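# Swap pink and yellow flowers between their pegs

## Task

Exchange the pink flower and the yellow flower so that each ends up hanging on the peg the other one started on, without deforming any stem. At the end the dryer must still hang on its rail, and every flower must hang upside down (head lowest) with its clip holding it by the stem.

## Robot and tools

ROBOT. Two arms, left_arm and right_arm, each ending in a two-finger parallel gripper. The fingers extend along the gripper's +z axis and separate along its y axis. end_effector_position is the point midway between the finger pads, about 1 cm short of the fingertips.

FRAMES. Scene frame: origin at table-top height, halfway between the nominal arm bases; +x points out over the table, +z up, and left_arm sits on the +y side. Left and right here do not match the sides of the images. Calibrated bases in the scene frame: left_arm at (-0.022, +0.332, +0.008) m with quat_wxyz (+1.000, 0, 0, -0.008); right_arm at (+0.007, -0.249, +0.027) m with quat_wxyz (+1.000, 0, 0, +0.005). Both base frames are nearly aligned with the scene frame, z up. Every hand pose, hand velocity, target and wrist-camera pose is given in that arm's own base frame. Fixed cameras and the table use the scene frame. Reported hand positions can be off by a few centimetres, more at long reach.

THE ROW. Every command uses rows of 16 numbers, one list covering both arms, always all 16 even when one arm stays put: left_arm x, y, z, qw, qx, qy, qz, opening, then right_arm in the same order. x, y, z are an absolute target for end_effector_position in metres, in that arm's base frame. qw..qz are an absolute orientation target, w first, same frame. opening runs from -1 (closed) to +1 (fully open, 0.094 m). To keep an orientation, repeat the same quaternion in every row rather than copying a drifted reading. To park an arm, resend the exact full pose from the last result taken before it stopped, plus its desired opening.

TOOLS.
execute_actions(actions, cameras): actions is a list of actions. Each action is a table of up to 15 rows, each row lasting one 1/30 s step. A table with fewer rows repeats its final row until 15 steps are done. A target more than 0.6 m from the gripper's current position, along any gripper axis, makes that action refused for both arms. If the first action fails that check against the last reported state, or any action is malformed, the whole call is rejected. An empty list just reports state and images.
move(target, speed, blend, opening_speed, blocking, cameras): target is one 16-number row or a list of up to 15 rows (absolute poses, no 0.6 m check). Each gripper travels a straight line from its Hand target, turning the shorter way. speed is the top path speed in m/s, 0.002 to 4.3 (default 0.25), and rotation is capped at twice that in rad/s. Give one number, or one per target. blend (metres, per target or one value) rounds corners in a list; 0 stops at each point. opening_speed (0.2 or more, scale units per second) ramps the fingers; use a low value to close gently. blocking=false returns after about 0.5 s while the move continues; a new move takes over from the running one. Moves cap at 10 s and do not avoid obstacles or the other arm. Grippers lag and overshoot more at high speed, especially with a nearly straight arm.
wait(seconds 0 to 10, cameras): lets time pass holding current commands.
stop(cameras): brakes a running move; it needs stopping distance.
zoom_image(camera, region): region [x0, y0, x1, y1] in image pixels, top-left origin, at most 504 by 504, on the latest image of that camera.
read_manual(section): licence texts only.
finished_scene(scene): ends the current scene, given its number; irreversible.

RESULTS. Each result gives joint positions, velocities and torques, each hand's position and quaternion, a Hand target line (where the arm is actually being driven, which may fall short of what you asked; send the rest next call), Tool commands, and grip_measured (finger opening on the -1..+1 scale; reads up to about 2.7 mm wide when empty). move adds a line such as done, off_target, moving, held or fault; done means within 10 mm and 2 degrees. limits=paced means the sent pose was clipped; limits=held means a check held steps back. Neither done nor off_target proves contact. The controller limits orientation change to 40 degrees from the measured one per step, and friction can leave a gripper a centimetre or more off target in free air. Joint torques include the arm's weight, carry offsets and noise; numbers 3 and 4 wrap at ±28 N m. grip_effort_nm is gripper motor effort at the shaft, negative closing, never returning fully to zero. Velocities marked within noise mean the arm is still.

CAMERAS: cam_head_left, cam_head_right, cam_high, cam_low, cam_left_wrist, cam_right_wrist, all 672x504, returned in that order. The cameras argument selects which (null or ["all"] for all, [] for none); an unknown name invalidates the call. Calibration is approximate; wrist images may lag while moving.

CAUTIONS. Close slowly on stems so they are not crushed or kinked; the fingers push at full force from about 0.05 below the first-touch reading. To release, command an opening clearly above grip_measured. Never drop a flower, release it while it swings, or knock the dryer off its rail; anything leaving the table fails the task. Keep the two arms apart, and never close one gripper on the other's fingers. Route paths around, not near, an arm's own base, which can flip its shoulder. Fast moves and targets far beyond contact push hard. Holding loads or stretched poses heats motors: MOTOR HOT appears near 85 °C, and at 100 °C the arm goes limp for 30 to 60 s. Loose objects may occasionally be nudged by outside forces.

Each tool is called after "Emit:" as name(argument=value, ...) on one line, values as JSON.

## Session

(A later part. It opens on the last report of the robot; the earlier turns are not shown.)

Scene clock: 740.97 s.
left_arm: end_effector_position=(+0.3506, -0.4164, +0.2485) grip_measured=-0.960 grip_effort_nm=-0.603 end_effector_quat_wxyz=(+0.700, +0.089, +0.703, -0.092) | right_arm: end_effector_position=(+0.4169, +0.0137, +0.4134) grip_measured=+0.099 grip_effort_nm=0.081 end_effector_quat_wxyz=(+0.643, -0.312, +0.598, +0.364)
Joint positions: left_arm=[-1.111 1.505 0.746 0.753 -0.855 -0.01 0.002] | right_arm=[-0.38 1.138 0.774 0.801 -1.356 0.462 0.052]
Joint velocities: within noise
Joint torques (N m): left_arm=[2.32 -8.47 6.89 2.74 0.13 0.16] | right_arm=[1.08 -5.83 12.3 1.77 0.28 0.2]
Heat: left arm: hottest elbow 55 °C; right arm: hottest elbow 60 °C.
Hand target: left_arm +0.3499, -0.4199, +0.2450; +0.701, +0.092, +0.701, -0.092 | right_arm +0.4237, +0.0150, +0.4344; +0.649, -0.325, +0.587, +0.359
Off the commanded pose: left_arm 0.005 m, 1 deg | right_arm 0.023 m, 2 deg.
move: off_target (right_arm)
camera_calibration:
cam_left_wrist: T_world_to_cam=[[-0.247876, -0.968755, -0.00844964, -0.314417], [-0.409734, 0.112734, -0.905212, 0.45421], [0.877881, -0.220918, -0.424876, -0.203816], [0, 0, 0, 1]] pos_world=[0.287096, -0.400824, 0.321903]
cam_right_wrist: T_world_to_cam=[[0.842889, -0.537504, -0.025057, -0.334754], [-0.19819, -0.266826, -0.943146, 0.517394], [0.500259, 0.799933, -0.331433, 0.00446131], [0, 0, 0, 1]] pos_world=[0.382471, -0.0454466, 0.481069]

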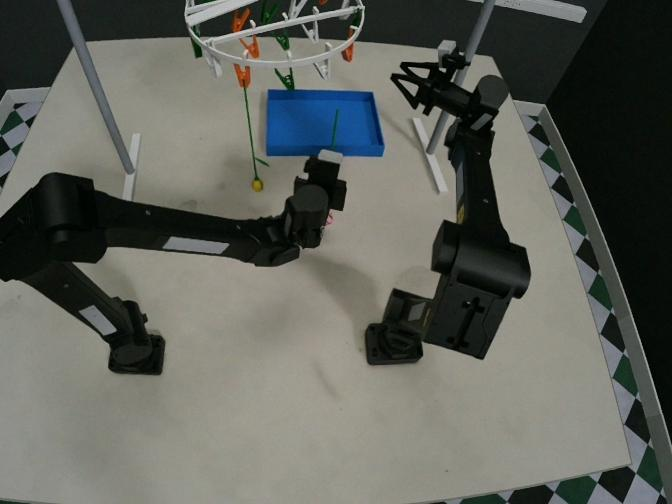

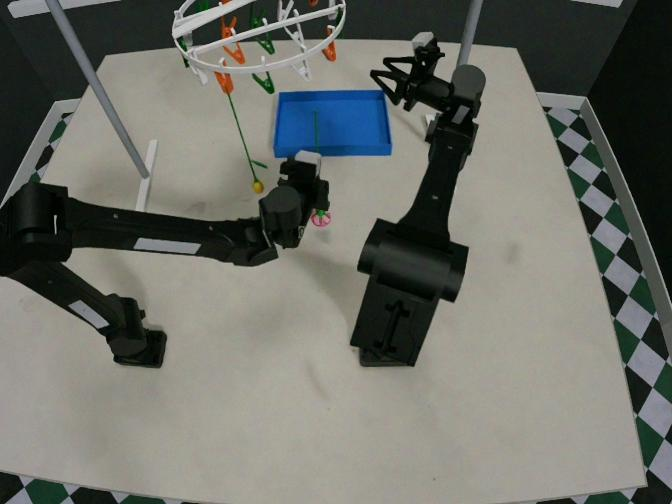

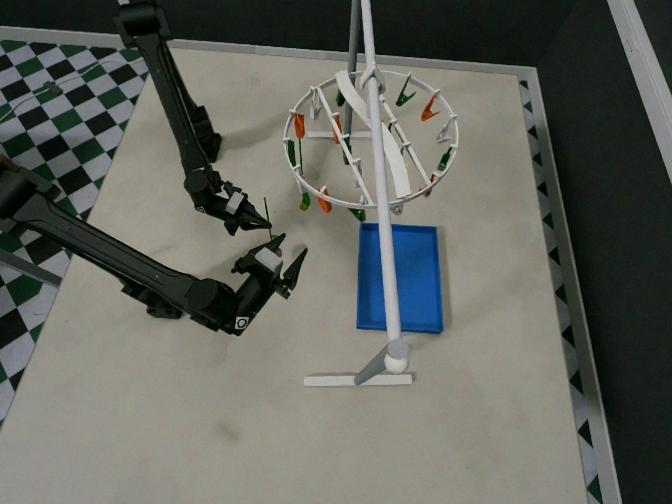

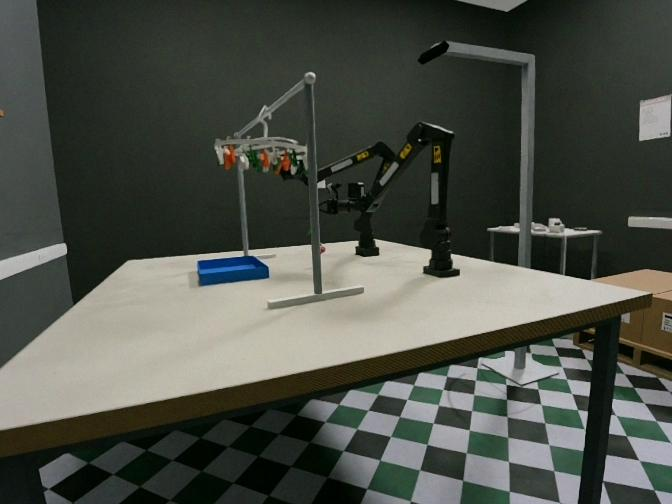

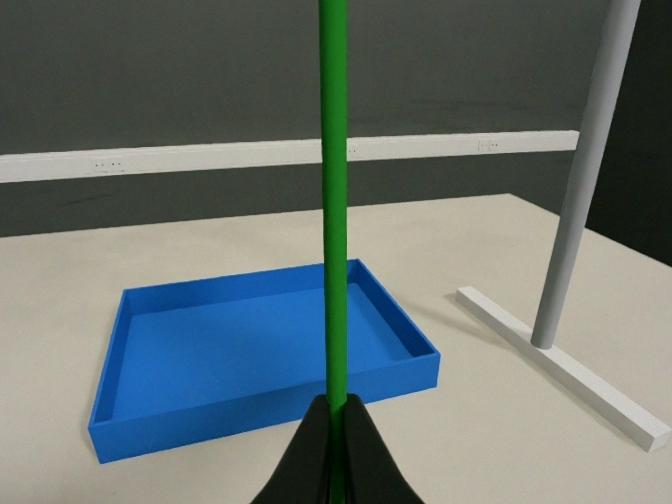

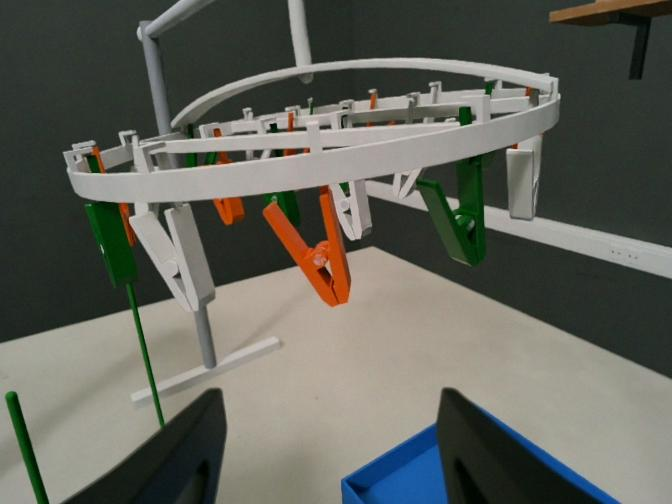

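Emit:
move(target=[0.35,-0.42,0.245,0.701,0.0923,0.701,-0.0923,-0.96,0.453,0.079,0.452,0.65,-0.3244,0.5852,0.3603,0.1], speed=0.1, cameras=["cam_high","cam_right_wrist"])

Emit:
zoom_image(camera="cam_high", region=[240, 130, 400, 250])

Scene clock: 755.53 s.
left_arm: end_effector_position=(+0.3506, -0.4164, +0.2485) grip_measured=-0.954 grip_effort_nm=-0.691 end_effector_quat_wxyz=(+0.700, +0.089, +0.703, -0.092) | right_arm: end_effector_position=(+0.4479, +0.0755, +0.4224) grip_measured=+0.099 grip_effort_nm=0.071 end_effector_quat_wxyz=(+0.635, -0.304, +0.603, +0.374)
Joint positions: left_arm=[-1.111 1.505 0.746 0.753 -0.855 -0.01 0.002] | right_arm=[-0.189 1.138 0.84 0.529 -1.18 0.279 0.052]
Joint velocities: within noise
Joint torques (N m): left_arm=[2.26 -8.47 6.9 2.74 0.13 0.16] | right_arm=[1.38 -7.77 13.05 1.2 0.21 -0.11]
Heat: left arm: hottest elbow 54 °C; right arm: hottest elbow 60 °C.
Hand target: left_arm +0.3499, -0.4199, +0.2450; +0.701, +0.092, +0.701, -0.092 | right_arm +0.4513, +0.0787, +0.4514; +0.651, -0.324, +0.585, +0.361
Off the commanded pose: left_arm 0.005 m, 1 deg | right_arm 0.030 m, 4 deg.
move: off_target (right_arm)
camera_calibration:
cam_right_wrist: T_world_to_cam=[[0.845911, -0.530397, -0.0558039, -0.31626], [-0.222076, -0.255171, -0.941047, 0.557464], [0.484889, 0.808435, -0.33364, -0.050416], [0, 0, 0, 1]] pos_world=[0.415773, 0.0152633, 0.490131]
Images, in order (width x height): cam_high 672x504, cam_right_wrist 672x504.

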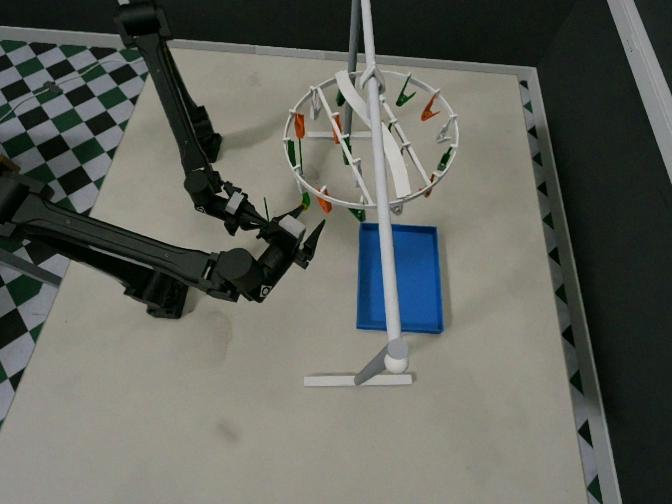

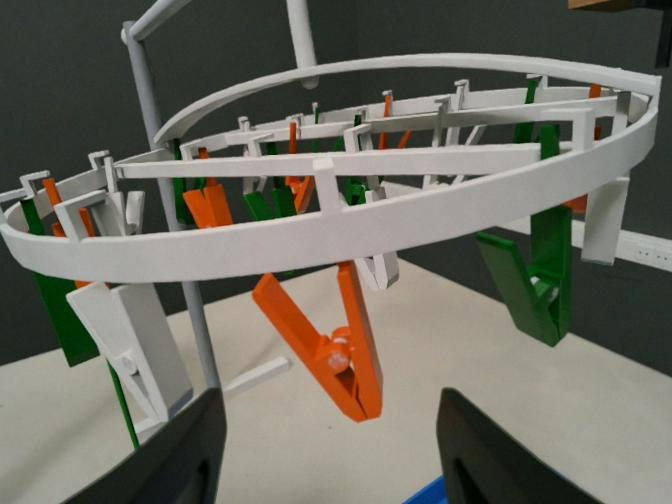

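Scaled by 3.150 from the camera's 672x504 image, which has a finer 960x720 frame.

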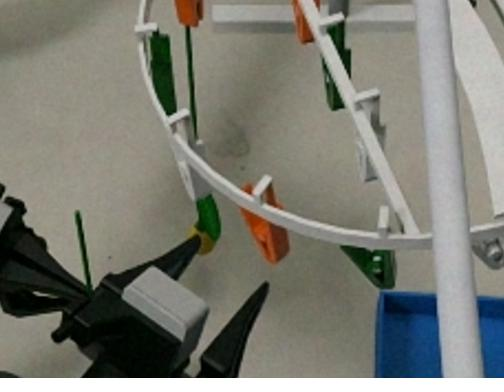

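Emit:
move(target=[0.35,-0.42,0.245,0.701,0.0923,0.701,-0.0923,-0.96,0.461,0.098,0.461,0.6707,-0.3595,0.5642,0.3199,0.1], speed=0.08, cameras=["cam_high","cam_right_wrist"])

Emit:
zoom_image(camera="cam_high", region=[280, 150, 360, 230])

Scene clock: 765.83 s.
left_arm: end_effector_position=(+0.3506, -0.4164, +0.2485) grip_measured=-0.954 grip_effort_nm=-0.696 end_effector_quat_wxyz=(+0.700, +0.089, +0.703, -0.092) | right_arm: end_effector_position=(+0.4550, +0.0943, +0.4326) grip_measured=+0.099 grip_effort_nm=0.071 end_effector_quat_wxyz=(+0.657, -0.342, +0.583, +0.333)
Joint positions: left_arm=[-1.111 1.505 0.746 0.753 -0.855 -0.01 0.002] | right_arm=[-0.136 1.138 0.874 0.466 -1.128 0.122 0.052]
Joint velocities: within noise
Joint torques (N m): left_arm=[2.32 -8.53 6.9 2.73 0.12 0.16] | right_arm=[1.32 -7.53 13.31 1.21 0.19 -0.11]
Heat: left arm: hottest elbow 53 °C; right arm: hottest elbow 60 °C.
Hand target: left_arm +0.3499, -0.4199, +0.2450; +0.701, +0.092, +0.701, -0.092 | right_arm +0.4593, +0.0978, +0.4604; +0.671, -0.359, +0.564, +0.320
Off the commanded pose: left_arm 0.005 m, 1 deg | right_arm 0.029 m, 4 deg.
move: off_target (right_arm)
camera_calibration:
cam_right_wrist: T_world_to_cam=[[0.839438, -0.53883, 0.0707509, -0.362867], [-0.125331, -0.31862, -0.93956, 0.534706], [0.528806, 0.779835, -0.334994, -0.08234], [0, 0, 0, 1]] pos_world=[0.415162, 0.0390561, 0.500479]
Images, in order (width x height): cam_high 672x504, cam_right_wrist 672x504.

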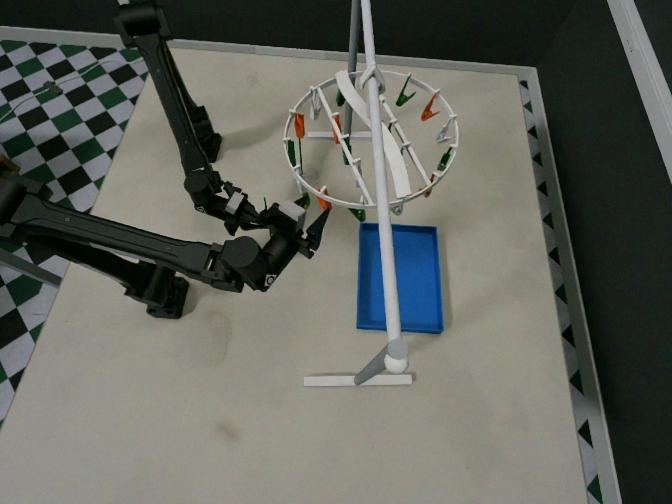

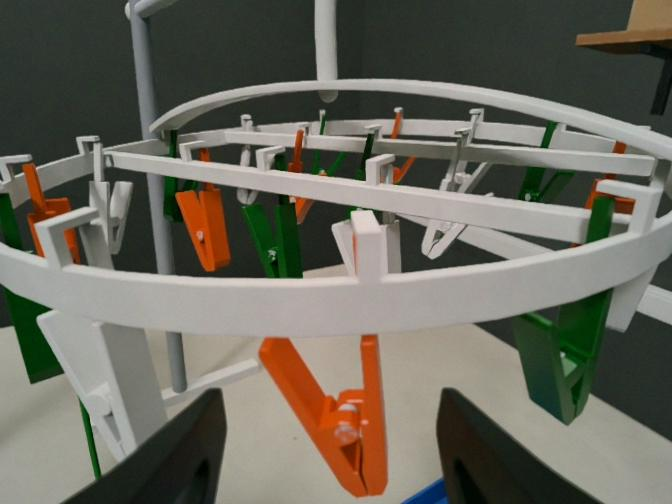

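Scaled by 6.300 from the camera's 672x504 image, which has a finer 960x720 frame.

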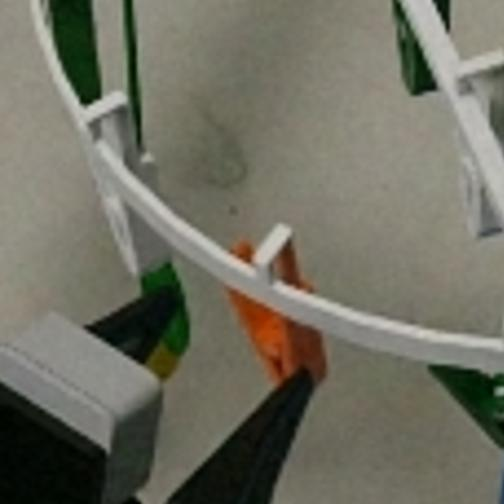

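Emit:
move(target=[0.35,-0.42,0.245,0.701,0.0923,0.701,-0.0923,-0.96,0.468,0.110,0.461,0.6707,-0.3595,0.5642,0.3199,0.1], speed=0.06, cameras=["cam_high","cam_right_wrist"])

Emit:
zoom_image(camera="cam_high", region=[280, 150, 360, 230])

Scene clock: 772.47 s.
left_arm: end_effector_position=(+0.3506, -0.4164, +0.2485) grip_measured=-0.954 grip_effort_nm=-0.818 end_effector_quat_wxyz=(+0.700, +0.089, +0.703, -0.092) | right_arm: end_effector_position=(+0.4593, +0.1063, +0.4365) grip_measured=+0.099 grip_effort_nm=0.081 end_effector_quat_wxyz=(+0.659, -0.345, +0.580, +0.331)
Joint positions: left_arm=[-1.111 1.505 0.746 0.753 -0.855 -0.01 0.002] | right_arm=[-0.102 1.143 0.888 0.449 -1.095 0.102 0.052]
Joint velocities: within noise
Joint torques (N m): left_arm=[2.32 -8.47 6.93 2.73 0.13 0.16] | right_arm=[1.38 -6.71 13.3 1.21 0.17 -0.11]
Heat: left arm: hottest elbow 53 °C; right arm: hottest elbow 60 °C.
Hand target: left_arm +0.3499, -0.4199, +0.2450; +0.701, +0.092, +0.701, -0.092 | right_arm +0.4664, +0.1098, +0.4604; +0.671, -0.359, +0.564, +0.320
Off the commanded pose: left_arm 0.005 m, 1 deg | right_arm 0.026 m, 3 deg.
move: off_target (right_arm)
camera_calibration:
cam_right_wrist: T_world_to_cam=[[0.8388, -0.538529, 0.0800097, -0.364077], [-0.11664, -0.321298, -0.939767, 0.539147], [0.531799, 0.778945, -0.332319, -0.095123], [0, 0, 0, 1]] pos_world=[0.41886, 0.0512567, 0.504191]
Images, in order (width x height): cam_high 672x504, cam_right_wrist 672x504.

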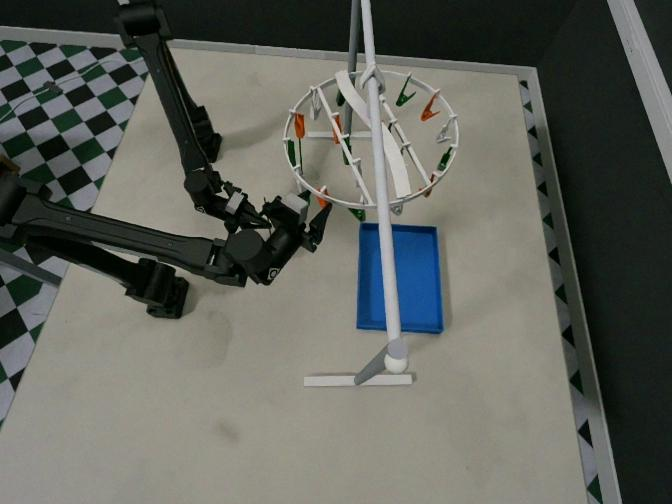

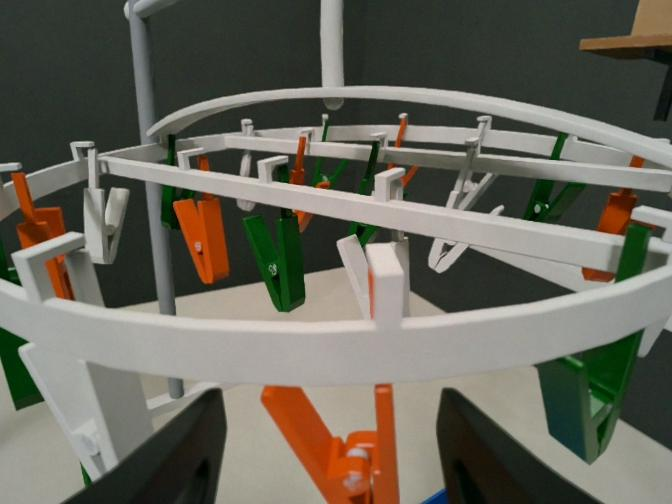

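Scaled by 6.300 from the camera's 672x504 image, which has a finer 960x720 frame.

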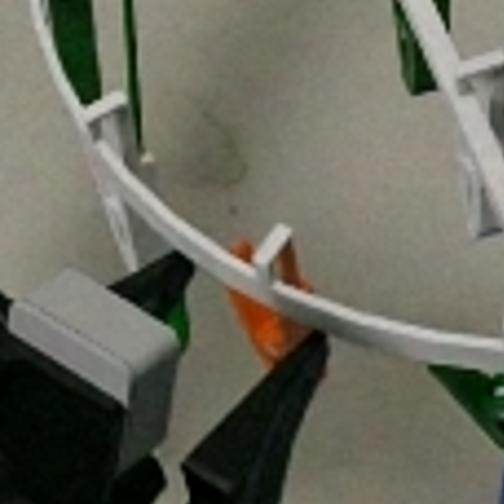

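Emit:
move(target=[0.35,-0.42,0.245,0.701,0.0923,0.701,-0.0923,-0.96,0.4695,0.112,0.452,0.6707,-0.3595,0.5642,0.3199,0.1], speed=0.06, cameras=["cam_high","cam_right_wrist"])

Emit:
zoom_image(camera="cam_high", region=[280, 150, 360, 230])

Scene clock: 777.13 s.
left_arm: end_effector_position=(+0.3506, -0.4164, +0.2485) grip_measured=-0.955 grip_effort_nm=-0.686 end_effector_quat_wxyz=(+0.700, +0.089, +0.703, -0.092) | right_arm: end_effector_position=(+0.4629, +0.1079, +0.4319) grip_measured=+0.099 grip_effort_nm=0.066 end_effector_quat_wxyz=(+0.657, -0.344, +0.583, +0.332)
Joint positions: left_arm=[-1.111 1.505 0.746 0.753 -0.855 -0.01 0.002] | right_arm=[-0.096 1.154 0.888 0.449 -1.09 0.098 0.052]
Joint velocities: left_arm=[0.005 0.005 -0.012 0.012 0.037 0.007 0.008] | right_arm=[within noise]
Joint torques (N m): left_arm=[2.32 -8.53 6.89 2.73 0.13 0.16] | right_arm=[1.38 -7.06 12.23 2.18 0.17 -0.11]
Heat: left arm: hottest elbow 53 °C; right arm: hottest elbow 58 °C.
Hand target: left_arm +0.3499, -0.4199, +0.2450; +0.701, +0.092, +0.701, -0.092 | right_arm +0.4684, +0.1119, +0.4515; +0.671, -0.359, +0.564, +0.320
Off the commanded pose: left_arm 0.005 m, 1 deg | right_arm 0.022 m, 3 deg.
move: off_target (right_arm)
camera_calibration:
cam_right_wrist: T_world_to_cam=[[0.839011, -0.539069, 0.0739284, -0.363278], [-0.123872, -0.321538, -0.938759, 0.538688], [0.529827, 0.778472, -0.336549, -0.0970861], [0, 0, 0, 1]] pos_world=[0.422961, 0.0529559, 0.499881]
Images, in order (width x height): cam_high 672x504, cam_right_wrist 672x504.

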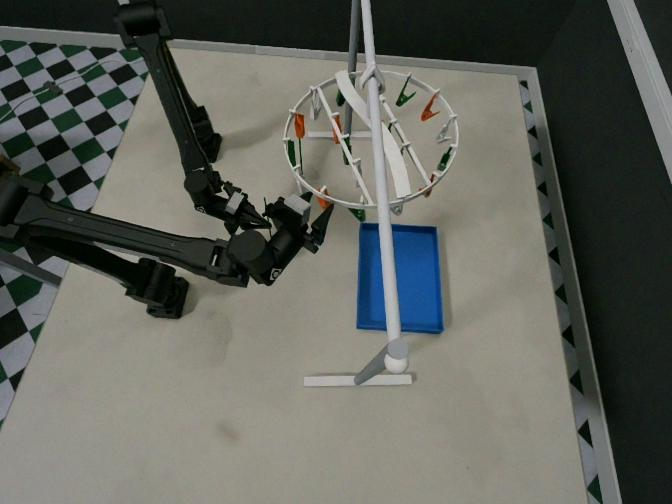

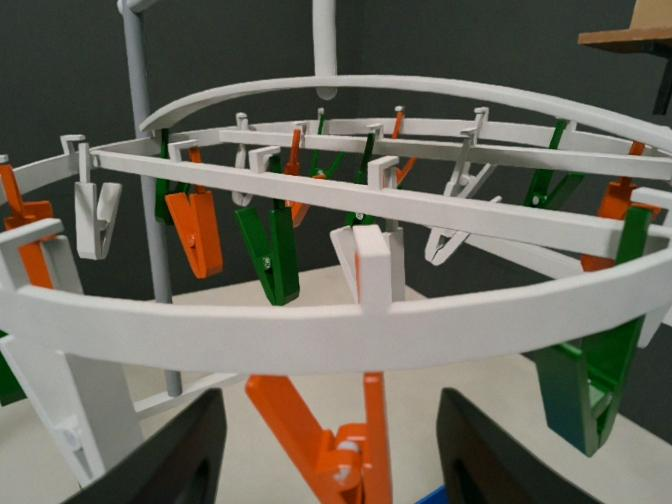

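Scaled by 6.300 from the camera's 672x504 image, which has a finer 960x720 frame.

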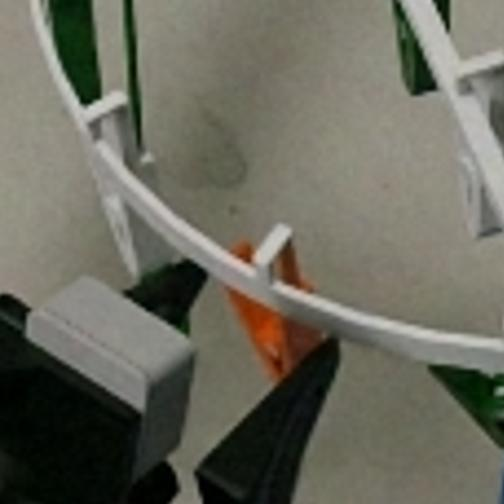

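Emit:
move(target=[0.35,-0.42,0.245,0.701,0.0923,0.701,-0.0923,-0.96,0.471,0.117,0.446,0.6707,-0.3595,0.5642,0.3199,0.1], speed=0.06, cameras=["cam_high","cam_right_wrist"])

Emit:
zoom_image(camera="cam_high", region=[280, 150, 360, 230])

Scene clock: 781.33 s.
left_arm: end_effector_position=(+0.3506, -0.4164, +0.2485) grip_measured=-0.959 grip_effort_nm=-0.926 end_effector_quat_wxyz=(+0.700, +0.089, +0.703, -0.092) | right_arm: end_effector_position=(+0.4650, +0.1129, +0.4309) grip_measured=+0.099 grip_effort_nm=0.076 end_effector_quat_wxyz=(+0.660, -0.345, +0.580, +0.330)
Joint positions: left_arm=[-1.111 1.505 0.746 0.753 -0.855 -0.01 0.002] | right_arm=[-0.082 1.161 0.888 0.458 -1.076 0.091 0.052]
Joint velocities: within noise
Joint torques (N m): left_arm=[2.32 -8.53 6.89 2.73 0.13 0.16] | right_arm=[1.55 -7.12 11.56 2.19 0.17 -0.12]
Heat: left arm: hottest elbow 52 °C; right arm: hottest elbow 57 °C.
Hand target: left_arm +0.3499, -0.4199, +0.2450; +0.701, +0.092, +0.701, -0.092 | right_arm +0.4702, +0.1169, +0.4458; +0.671, -0.359, +0.564, +0.320
Off the commanded pose: left_arm 0.005 m, 1 deg | right_arm 0.017 m, 3 deg.
move: off_target (right_arm)
camera_calibration:
cam_right_wrist: T_world_to_cam=[[0.838356, -0.538932, 0.0819255, -0.365378], [-0.115693, -0.32277, -0.93938, 0.53617], [0.532705, 0.778057, -0.332947, -0.105147], [0, 0, 0, 1]] pos_world=[0.42436, 0.0579562, 0.498593]
Images, in order (width x height): cam_high 672x504, cam_right_wrist 672x504.

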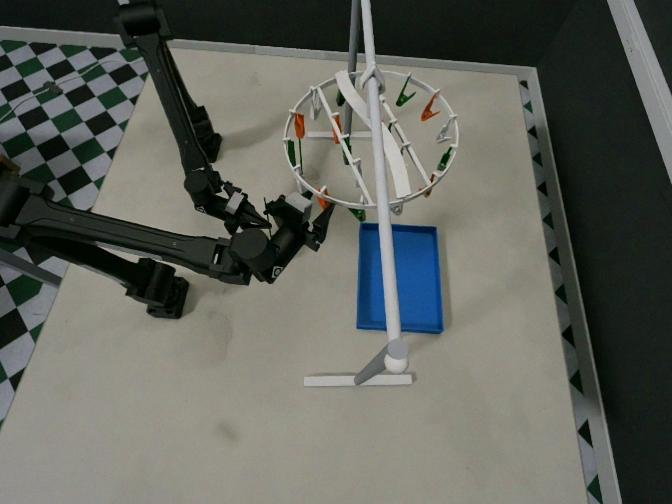

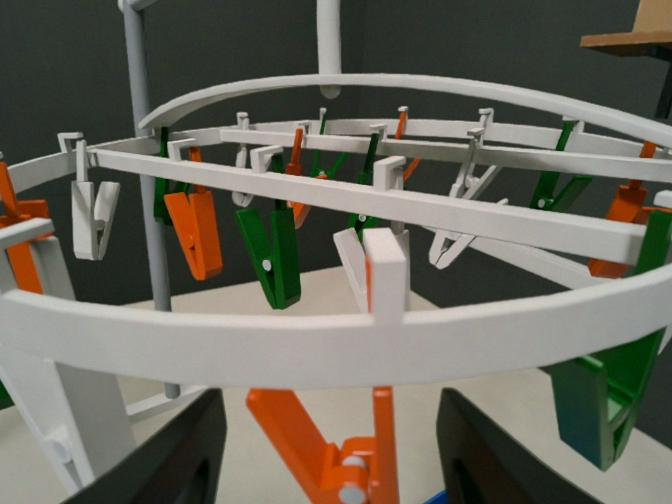

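Scaled by 6.300 from the camera's 672x504 image, which has a finer 960x720 frame.

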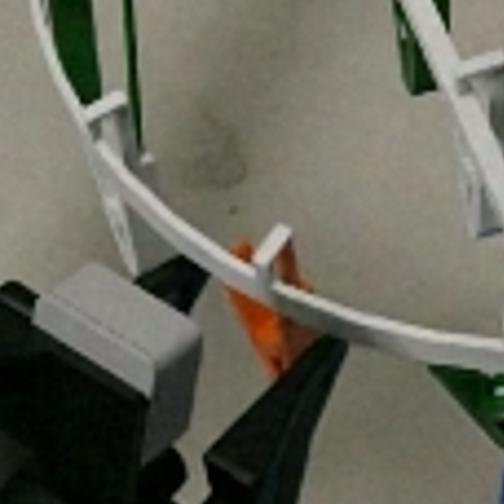

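Emit:
move(target=[0.35,-0.42,0.245,0.701,0.0923,0.701,-0.0923,-0.96,0.471,0.116,0.438,0.6707,-0.3595,0.5642,0.3199,0.1], speed=0.06, cameras=["cam_high","cam_right_wrist"])

Emit:
zoom_image(camera="cam_right_wrist", region=[200, 330, 460, 504])

Scene clock: 784.67 s.
left_arm: end_effector_position=(+0.3506, -0.4164, +0.2485) grip_measured=-0.955 grip_effort_nm=-0.847 end_effector_quat_wxyz=(+0.700, +0.089, +0.703, -0.092) | right_arm: end_effector_position=(+0.4665, +0.1128, +0.4313) grip_measured=+0.099 grip_effort_nm=0.071 end_effector_quat_wxyz=(+0.664, -0.349, +0.575, +0.327)
Joint positions: left_arm=[-1.111 1.505 0.746 0.753 -0.855 -0.01 0.002] | right_arm=[-0.082 1.168 0.888 0.482 -1.076 0.09 0.052]
Joint velocities: within noise
Joint torques (N m): left_arm=[2.32 -8.47 6.9 2.74 0.13 0.16] | right_arm=[1.26 -7.24 10.4 2.14 0.1 -0.12]
Heat: left arm: hottest elbow 52 °C; right arm: hottest elbow 57 °C.
Hand target: left_arm +0.3499, -0.4199, +0.2450; +0.701, +0.092, +0.701, -0.092 | right_arm +0.4707, +0.1160, +0.4379; +0.671, -0.359, +0.564, +0.320
Off the commanded pose: left_arm 0.005 m, 1 deg | right_arm 0.009 m, 2 deg.
move: done
camera_calibration:
cam_right_wrist: T_world_to_cam=[[0.836814, -0.538799, 0.0971468, -0.372581], [-0.0997833, -0.324564, -0.940586, 0.53003], [0.538317, 0.777402, -0.325363, -0.111621], [0, 0, 0, 1]] pos_world=[0.424756, 0.0580565, 0.498416]
Images, in order (width x height): cam_high 672x504, cam_right_wrist 672x504.

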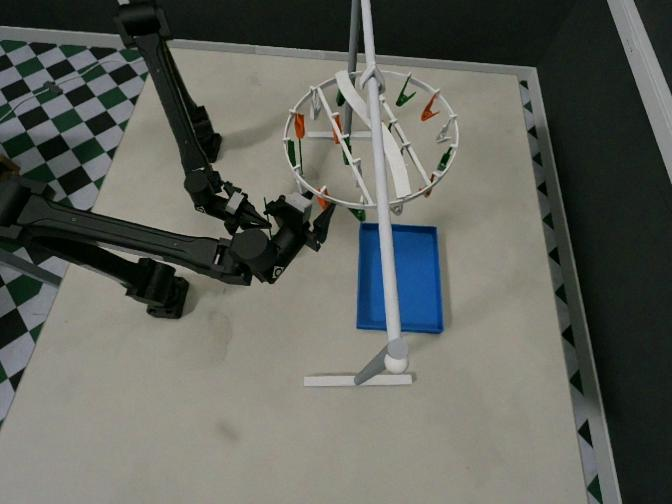

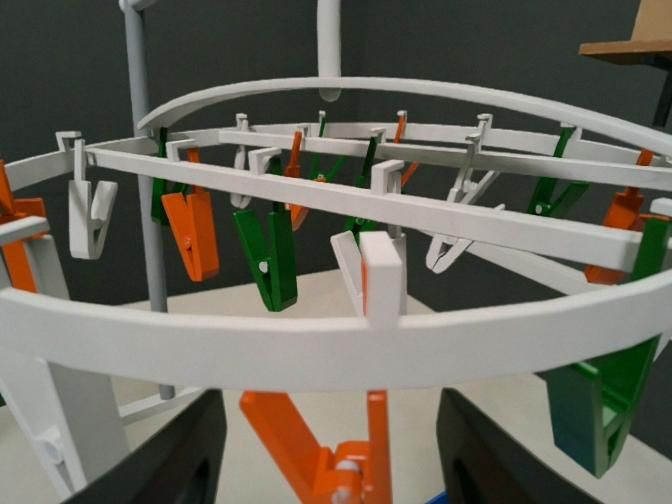

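Scaled by 1.938 from the camera's 672x504 image, which has a finer 960x720 frame.

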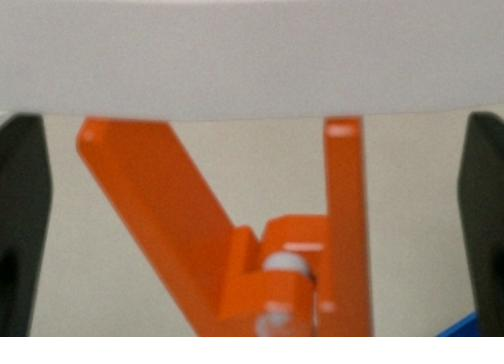

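Emit:
move(target=[0.35,-0.42,0.245,0.701,0.0923,0.701,-0.0923,-0.96,0.4695,0.1155,0.427,0.6707,-0.3595,0.5642,0.3199,0.1], speed=0.06, cameras=["cam_right_wrist"])

Scene clock: 787.23 s.
left_arm: end_effector_position=(+0.3506, -0.4164, +0.2485) grip_measured=-0.956 grip_effort_nm=-0.711 end_effector_quat_wxyz=(+0.700, +0.089, +0.703, -0.092) | right_arm: end_effector_position=(+0.4668, +0.1128, +0.4340) grip_measured=+0.099 grip_effort_nm=0.071 end_effector_quat_wxyz=(+0.671, -0.354, +0.567, +0.321)
Joint positions: left_arm=[-1.111 1.505 0.746 0.753 -0.855 -0.01 0.002] | right_arm=[-0.082 1.172 0.888 0.512 -1.076 0.09 0.052]
Joint velocities: left_arm=[-0.015 -0.005 -0.002 -0.007 -0.037 0.022 0.011] | right_arm=[within noise]
Joint torques (N m): left_arm=[2.32 -8.53 6.9 2.74 0.12 0.17] | right_arm=[1.08 -7 8.53 2.18 0.05 -0.12]
Heat: left arm: hottest elbow 52 °C; right arm: hottest elbow 56 °C.
Hand target: left_arm +0.3499, -0.4199, +0.2450; +0.701, +0.092, +0.701, -0.092 | right_arm +0.4694, +0.1155, +0.4270; +0.671, -0.359, +0.565, +0.320
Off the commanded pose: left_arm 0.005 m, 1 deg | right_arm 0.008 m, 1 deg.
move: done
camera_calibration:
cam_right_wrist: T_world_to_cam=[[0.833993, -0.538597, 0.119873, -0.381702], [-0.0755053, -0.326604, -0.942141, 0.522172], [0.546585, 0.776687, -0.313052, -0.119993], [0, 0, 0, 1]] pos_world=[0.42335, 0.0581569, 0.500151]
Images, in order (width x height): cam_right_wrist 672x504.

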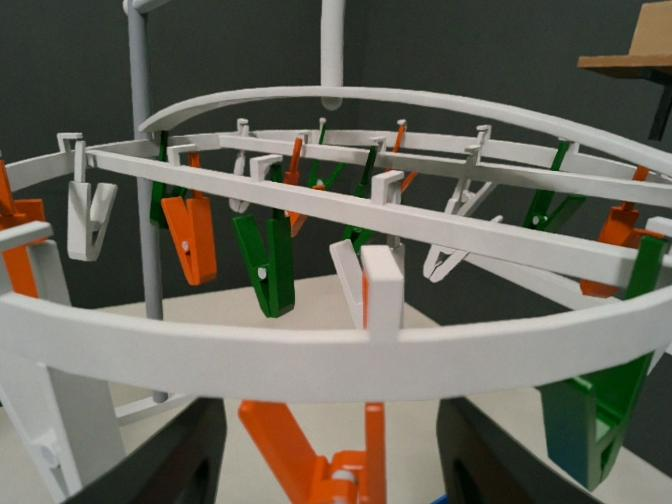

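Emit:
move(target=[0.35,-0.42,0.245,0.701,0.0923,0.701,-0.0923,-0.96,0.467,0.113,0.418,0.6707,-0.3595,0.5642,0.3199,0.1], speed=0.06, cameras=["cam_right_wrist"])

Scene clock: 789.73 s.
left_arm: end_effector_position=(+0.3506, -0.4164, +0.2485) grip_measured=-0.954 grip_effort_nm=-0.799 end_effector_quat_wxyz=(+0.700, +0.089, +0.703, -0.092) | right_arm: end_effector_position=(+0.4646, +0.1135, +0.4289) grip_measured=+0.099 grip_effort_nm=0.076 end_effector_quat_wxyz=(+0.672, -0.358, +0.563, +0.321)
Joint positions: left_arm=[-1.111 1.505 0.746 0.753 -0.855 -0.01 0.002] | right_arm=[-0.082 1.175 0.873 0.541 -1.083 0.09 0.052]
Joint velocities: within noise
Joint torques (N m): left_arm=[2.32 -8.47 6.91 2.74 0.12 0.17] | right_arm=[0.62 -7.06 7.86 2.13 0.05 -0.09]
Heat: left arm: hottest elbow 52 °C; right arm: hottest elbow 55 °C.
Hand target: left_arm +0.3499, -0.4199, +0.2450; +0.701, +0.092, +0.701, -0.092 | right_arm +0.4669, +0.1130, +0.4180; +0.671, -0.360, +0.564, +0.320
Off the commanded pose: left_arm 0.005 m, 1 deg | right_arm 0.011 m, 0 deg.
move: off_target (right_arm)
camera_calibration:
cam_right_wrist: T_world_to_cam=[[0.836328, -0.532668, 0.129695, -0.384819], [-0.0636846, -0.329363, -0.942053, 0.512158], [0.544519, 0.779606, -0.309378, -0.121936], [0, 0, 0, 1]] pos_world=[0.420848, 0.0587667, 0.494665]
Images, in order (width x height): cam_right_wrist 672x504.

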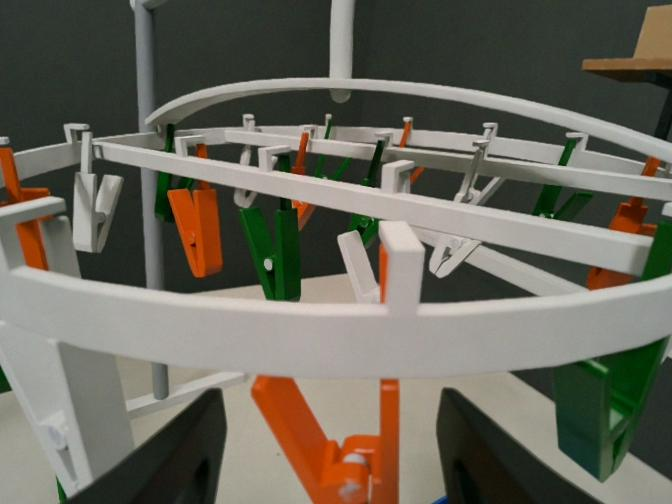

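Emit:
move(target=[0.35,-0.42,0.245,0.701,0.0923,0.701,-0.0923,-0.96,0.467,0.1125,0.412,0.6707,-0.3595,0.5642,0.3199,0.1], speed=0.06, cameras=["cam_right_wrist"])

Scene clock: 793.20 s.
left_arm: end_effector_position=(+0.3506, -0.4164, +0.2485) grip_measured=-0.957 grip_effort_nm=-0.882 end_effector_quat_wxyz=(+0.700, +0.089, +0.703, -0.092) | right_arm: end_effector_position=(+0.4647, +0.1136, +0.4227) grip_measured=+0.099 grip_effort_nm=0.071 end_effector_quat_wxyz=(+0.672, -0.359, +0.562, +0.321)
Joint positions: left_arm=[-1.111 1.505 0.746 0.753 -0.855 -0.01 0.002] | right_arm=[-0.082 1.182 0.861 0.559 -1.085 0.09 0.052]
Joint velocities: left_arm=[-0.005 -0.024 -0.012 0.012 0.007 -0.022 -0.004] | right_arm=[within noise]
Joint torques (N m): left_arm=[2.32 -8.53 6.9 2.74 0.13 0.17] | right_arm=[0.56 -7.24 7.82 2.11 0.05 -0.09]
Heat: left arm: hottest elbow 52 °C; right arm: hottest elbow 55 °C.
Hand target: left_arm +0.3499, -0.4199, +0.2450; +0.701, +0.092, +0.701, -0.092 | right_arm +0.4669, +0.1125, +0.4120; +0.671, -0.360, +0.564, +0.320
Off the commanded pose: left_arm 0.005 m, 1 deg | right_arm 0.011 m, 0 deg.
move: off_target (right_arm)
camera_calibration:
cam_right_wrist: T_world_to_cam=[[0.837054, -0.531401, 0.130208, -0.384741], [-0.0628599, -0.329819, -0.941949, 0.506048], [0.543498, 0.780277, -0.30948, -0.123439], [0, 0, 0, 1]] pos_world=[0.420948, 0.0587687, 0.488565]
Images, in order (width x height): cam_right_wrist 672x504.

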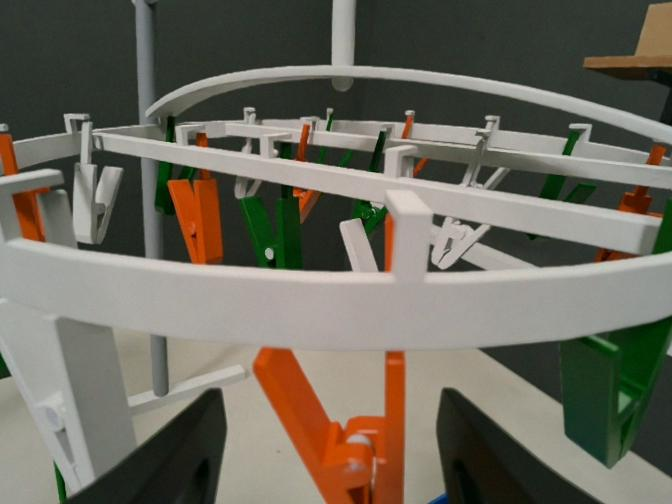

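Emit:
move(target=[0.35,-0.42,0.245,0.701,0.0923,0.701,-0.0923,-0.96,0.467,0.1125,0.412,0.6707,-0.3595,0.5642,0.3199,-0.62], opening_speed=0.4)

Emit:
zoom_image(camera="cam_right_wrist", region=[200, 330, 460, 504])

Emit:
zoom_image(camera="cam_high", region=[280, 150, 360, 230])

Scene clock: 799.17 s.
left_arm: end_effector_position=(+0.3506, -0.4164, +0.2485) grip_measured=-0.957 grip_effort_nm=-0.882 end_effector_quat_wxyz=(+0.700, +0.089, +0.703, -0.092) | right_arm: end_effector_position=(+0.4646, +0.1136, +0.4228) grip_measured=-0.577 grip_effort_nm=-0.994 end_effector_quat_wxyz=(+0.672, -0.359, +0.562, +0.321)
Joint positions: left_arm=[-1.111 1.505 0.746 0.753 -0.855 -0.01 0.002] | right_arm=[-0.082 1.182 0.861 0.56 -1.085 0.09 0.02]
Joint velocities: left_arm=[0.005 0.005 0.007 -0.012 0.007 0.037 -0.005] | right_arm=[within noise]
Joint torques (N m): left_arm=[2.32 -8.59 6.9 2.74 0.13 0.17] | right_arm=[0.44 -7.12 7.77 2.11 0.06 -0.07]
Heat: left arm: hottest elbow 52 °C; right arm: hottest elbow 53 °C.
Hand target: left_arm +0.3499, -0.4199, +0.2450; +0.701, +0.092, +0.701, -0.092 | right_arm +0.4669, +0.1125, +0.4120; +0.671, -0.360, +0.564, +0.320
Off the commanded pose: left_arm 0.005 m, 1 deg | right_arm 0.011 m, 0 deg.
move: off_target (right_arm)
camera_calibration:
cam_left_wrist: T_world_to_cam=[[-0.247917, -0.968742, -0.00877686, -0.314391], [-0.409665, 0.113041, -0.905205, 0.454322], [0.877902, -0.22082, -0.424884, -0.203803], [0, 0, 0, 1]] pos_world=[0.287096, -0.400924, 0.321903]
cam_right_wrist: T_world_to_cam=[[0.837152, -0.531086, 0.130857, -0.384994], [-0.0620929, -0.329968, -0.941948, 0.505855], [0.543434, 0.780428, -0.30921, -0.123545], [0, 0, 0, 1]] pos_world=[0.420847, 0.0588692, 0.488666]

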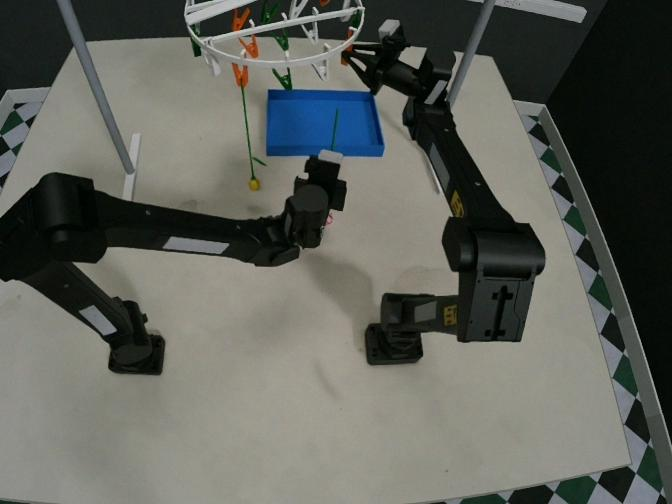

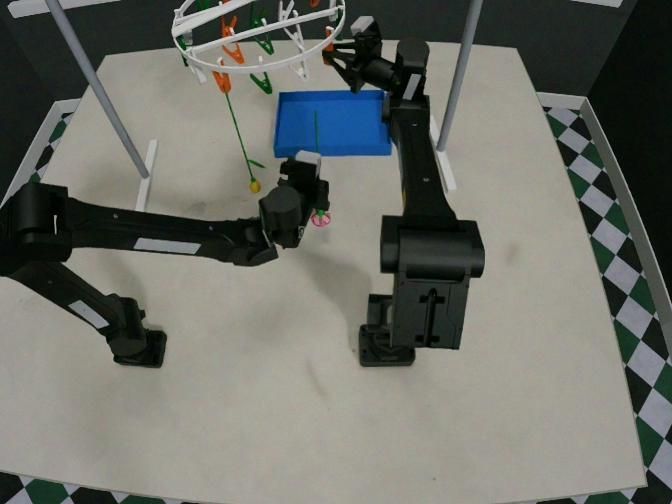

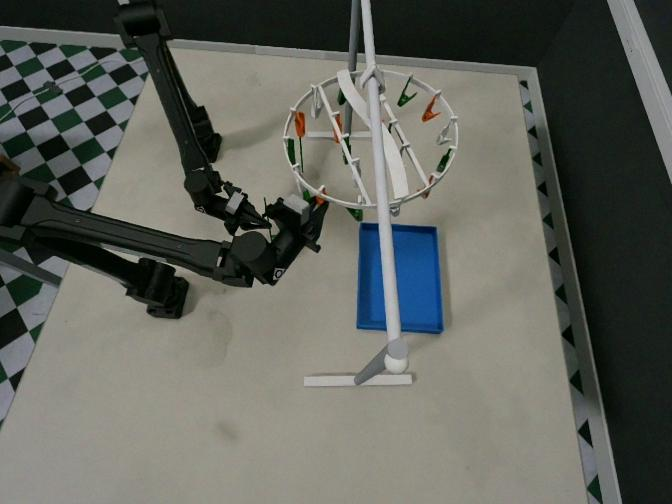

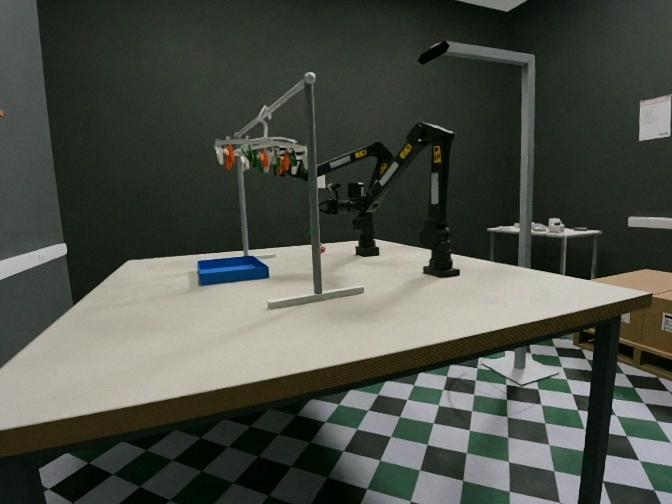

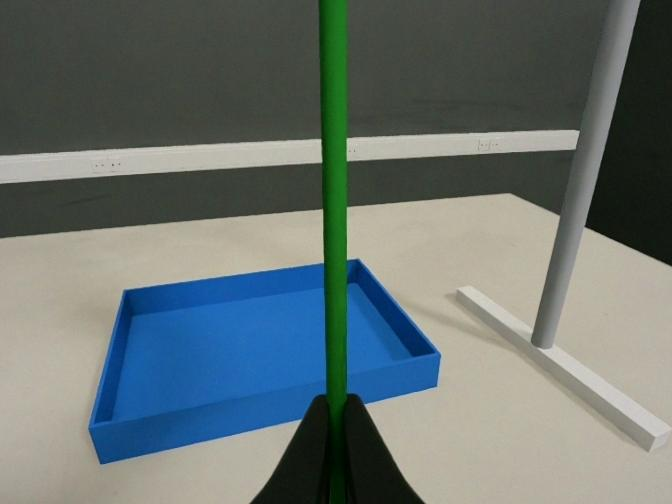

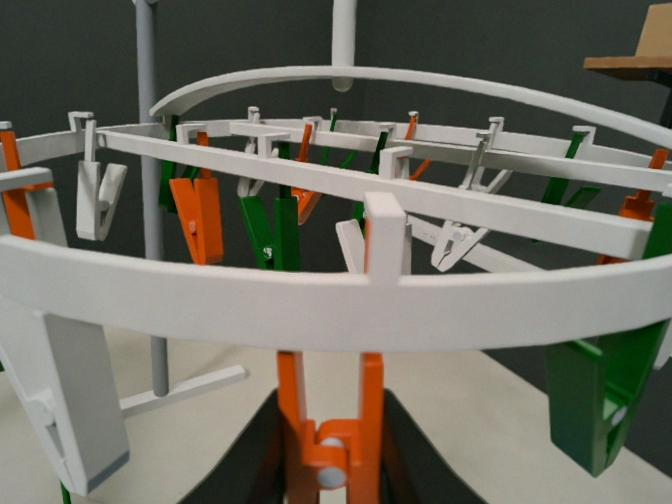

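Scaled by 1.938 from the camera's 672x504 image, which has a finer 960x720 frame.

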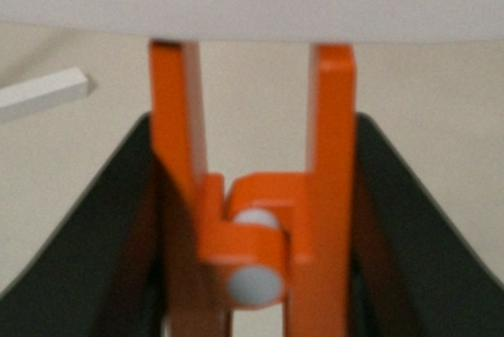

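Scaled by 6.300 from the camera's 672x504 image, which has a finer 960x720 frame.

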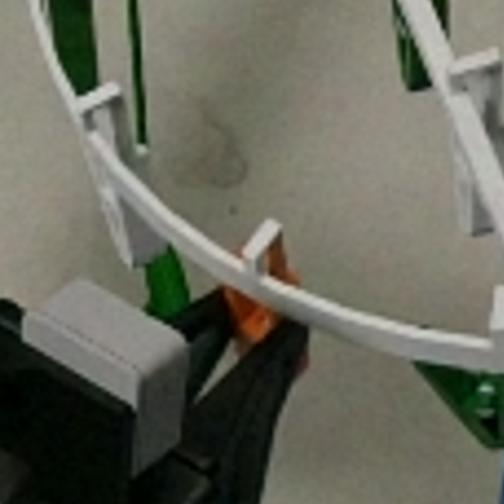

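Emit:
zoom_image(camera="cam_head_right", region=[290, 20, 370, 180])

Emit:
zoom_image(camera="cam_high", region=[240, 170, 340, 280])

Emit:
zoom_image(camera="cam_head_left", region=[310, 20, 410, 180])

Scaled by 3.150 from the camera's 672x504 image, which has a finer 960x720 frame.

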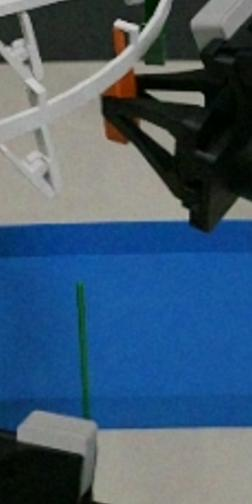

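Scaled by 4.582 from the camera's 672x504 image, which has a finer 960x720 frame.

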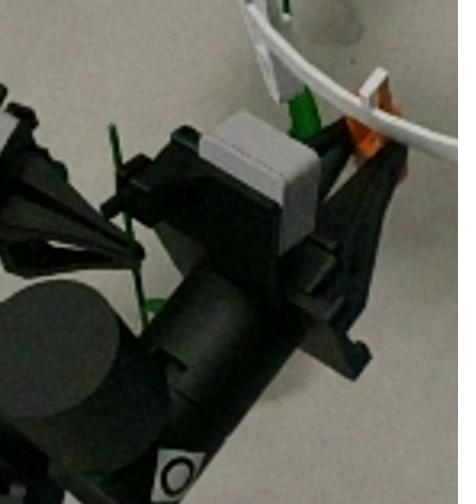

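Scaled by 3.150 from the camera's 672x504 image, which has a finer 960x720 frame.

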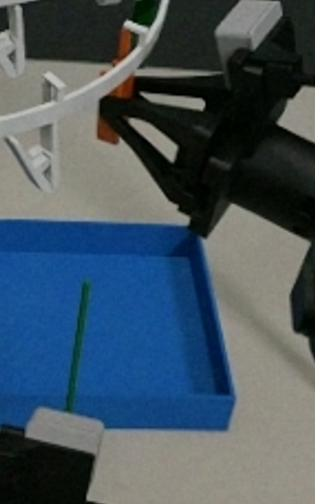

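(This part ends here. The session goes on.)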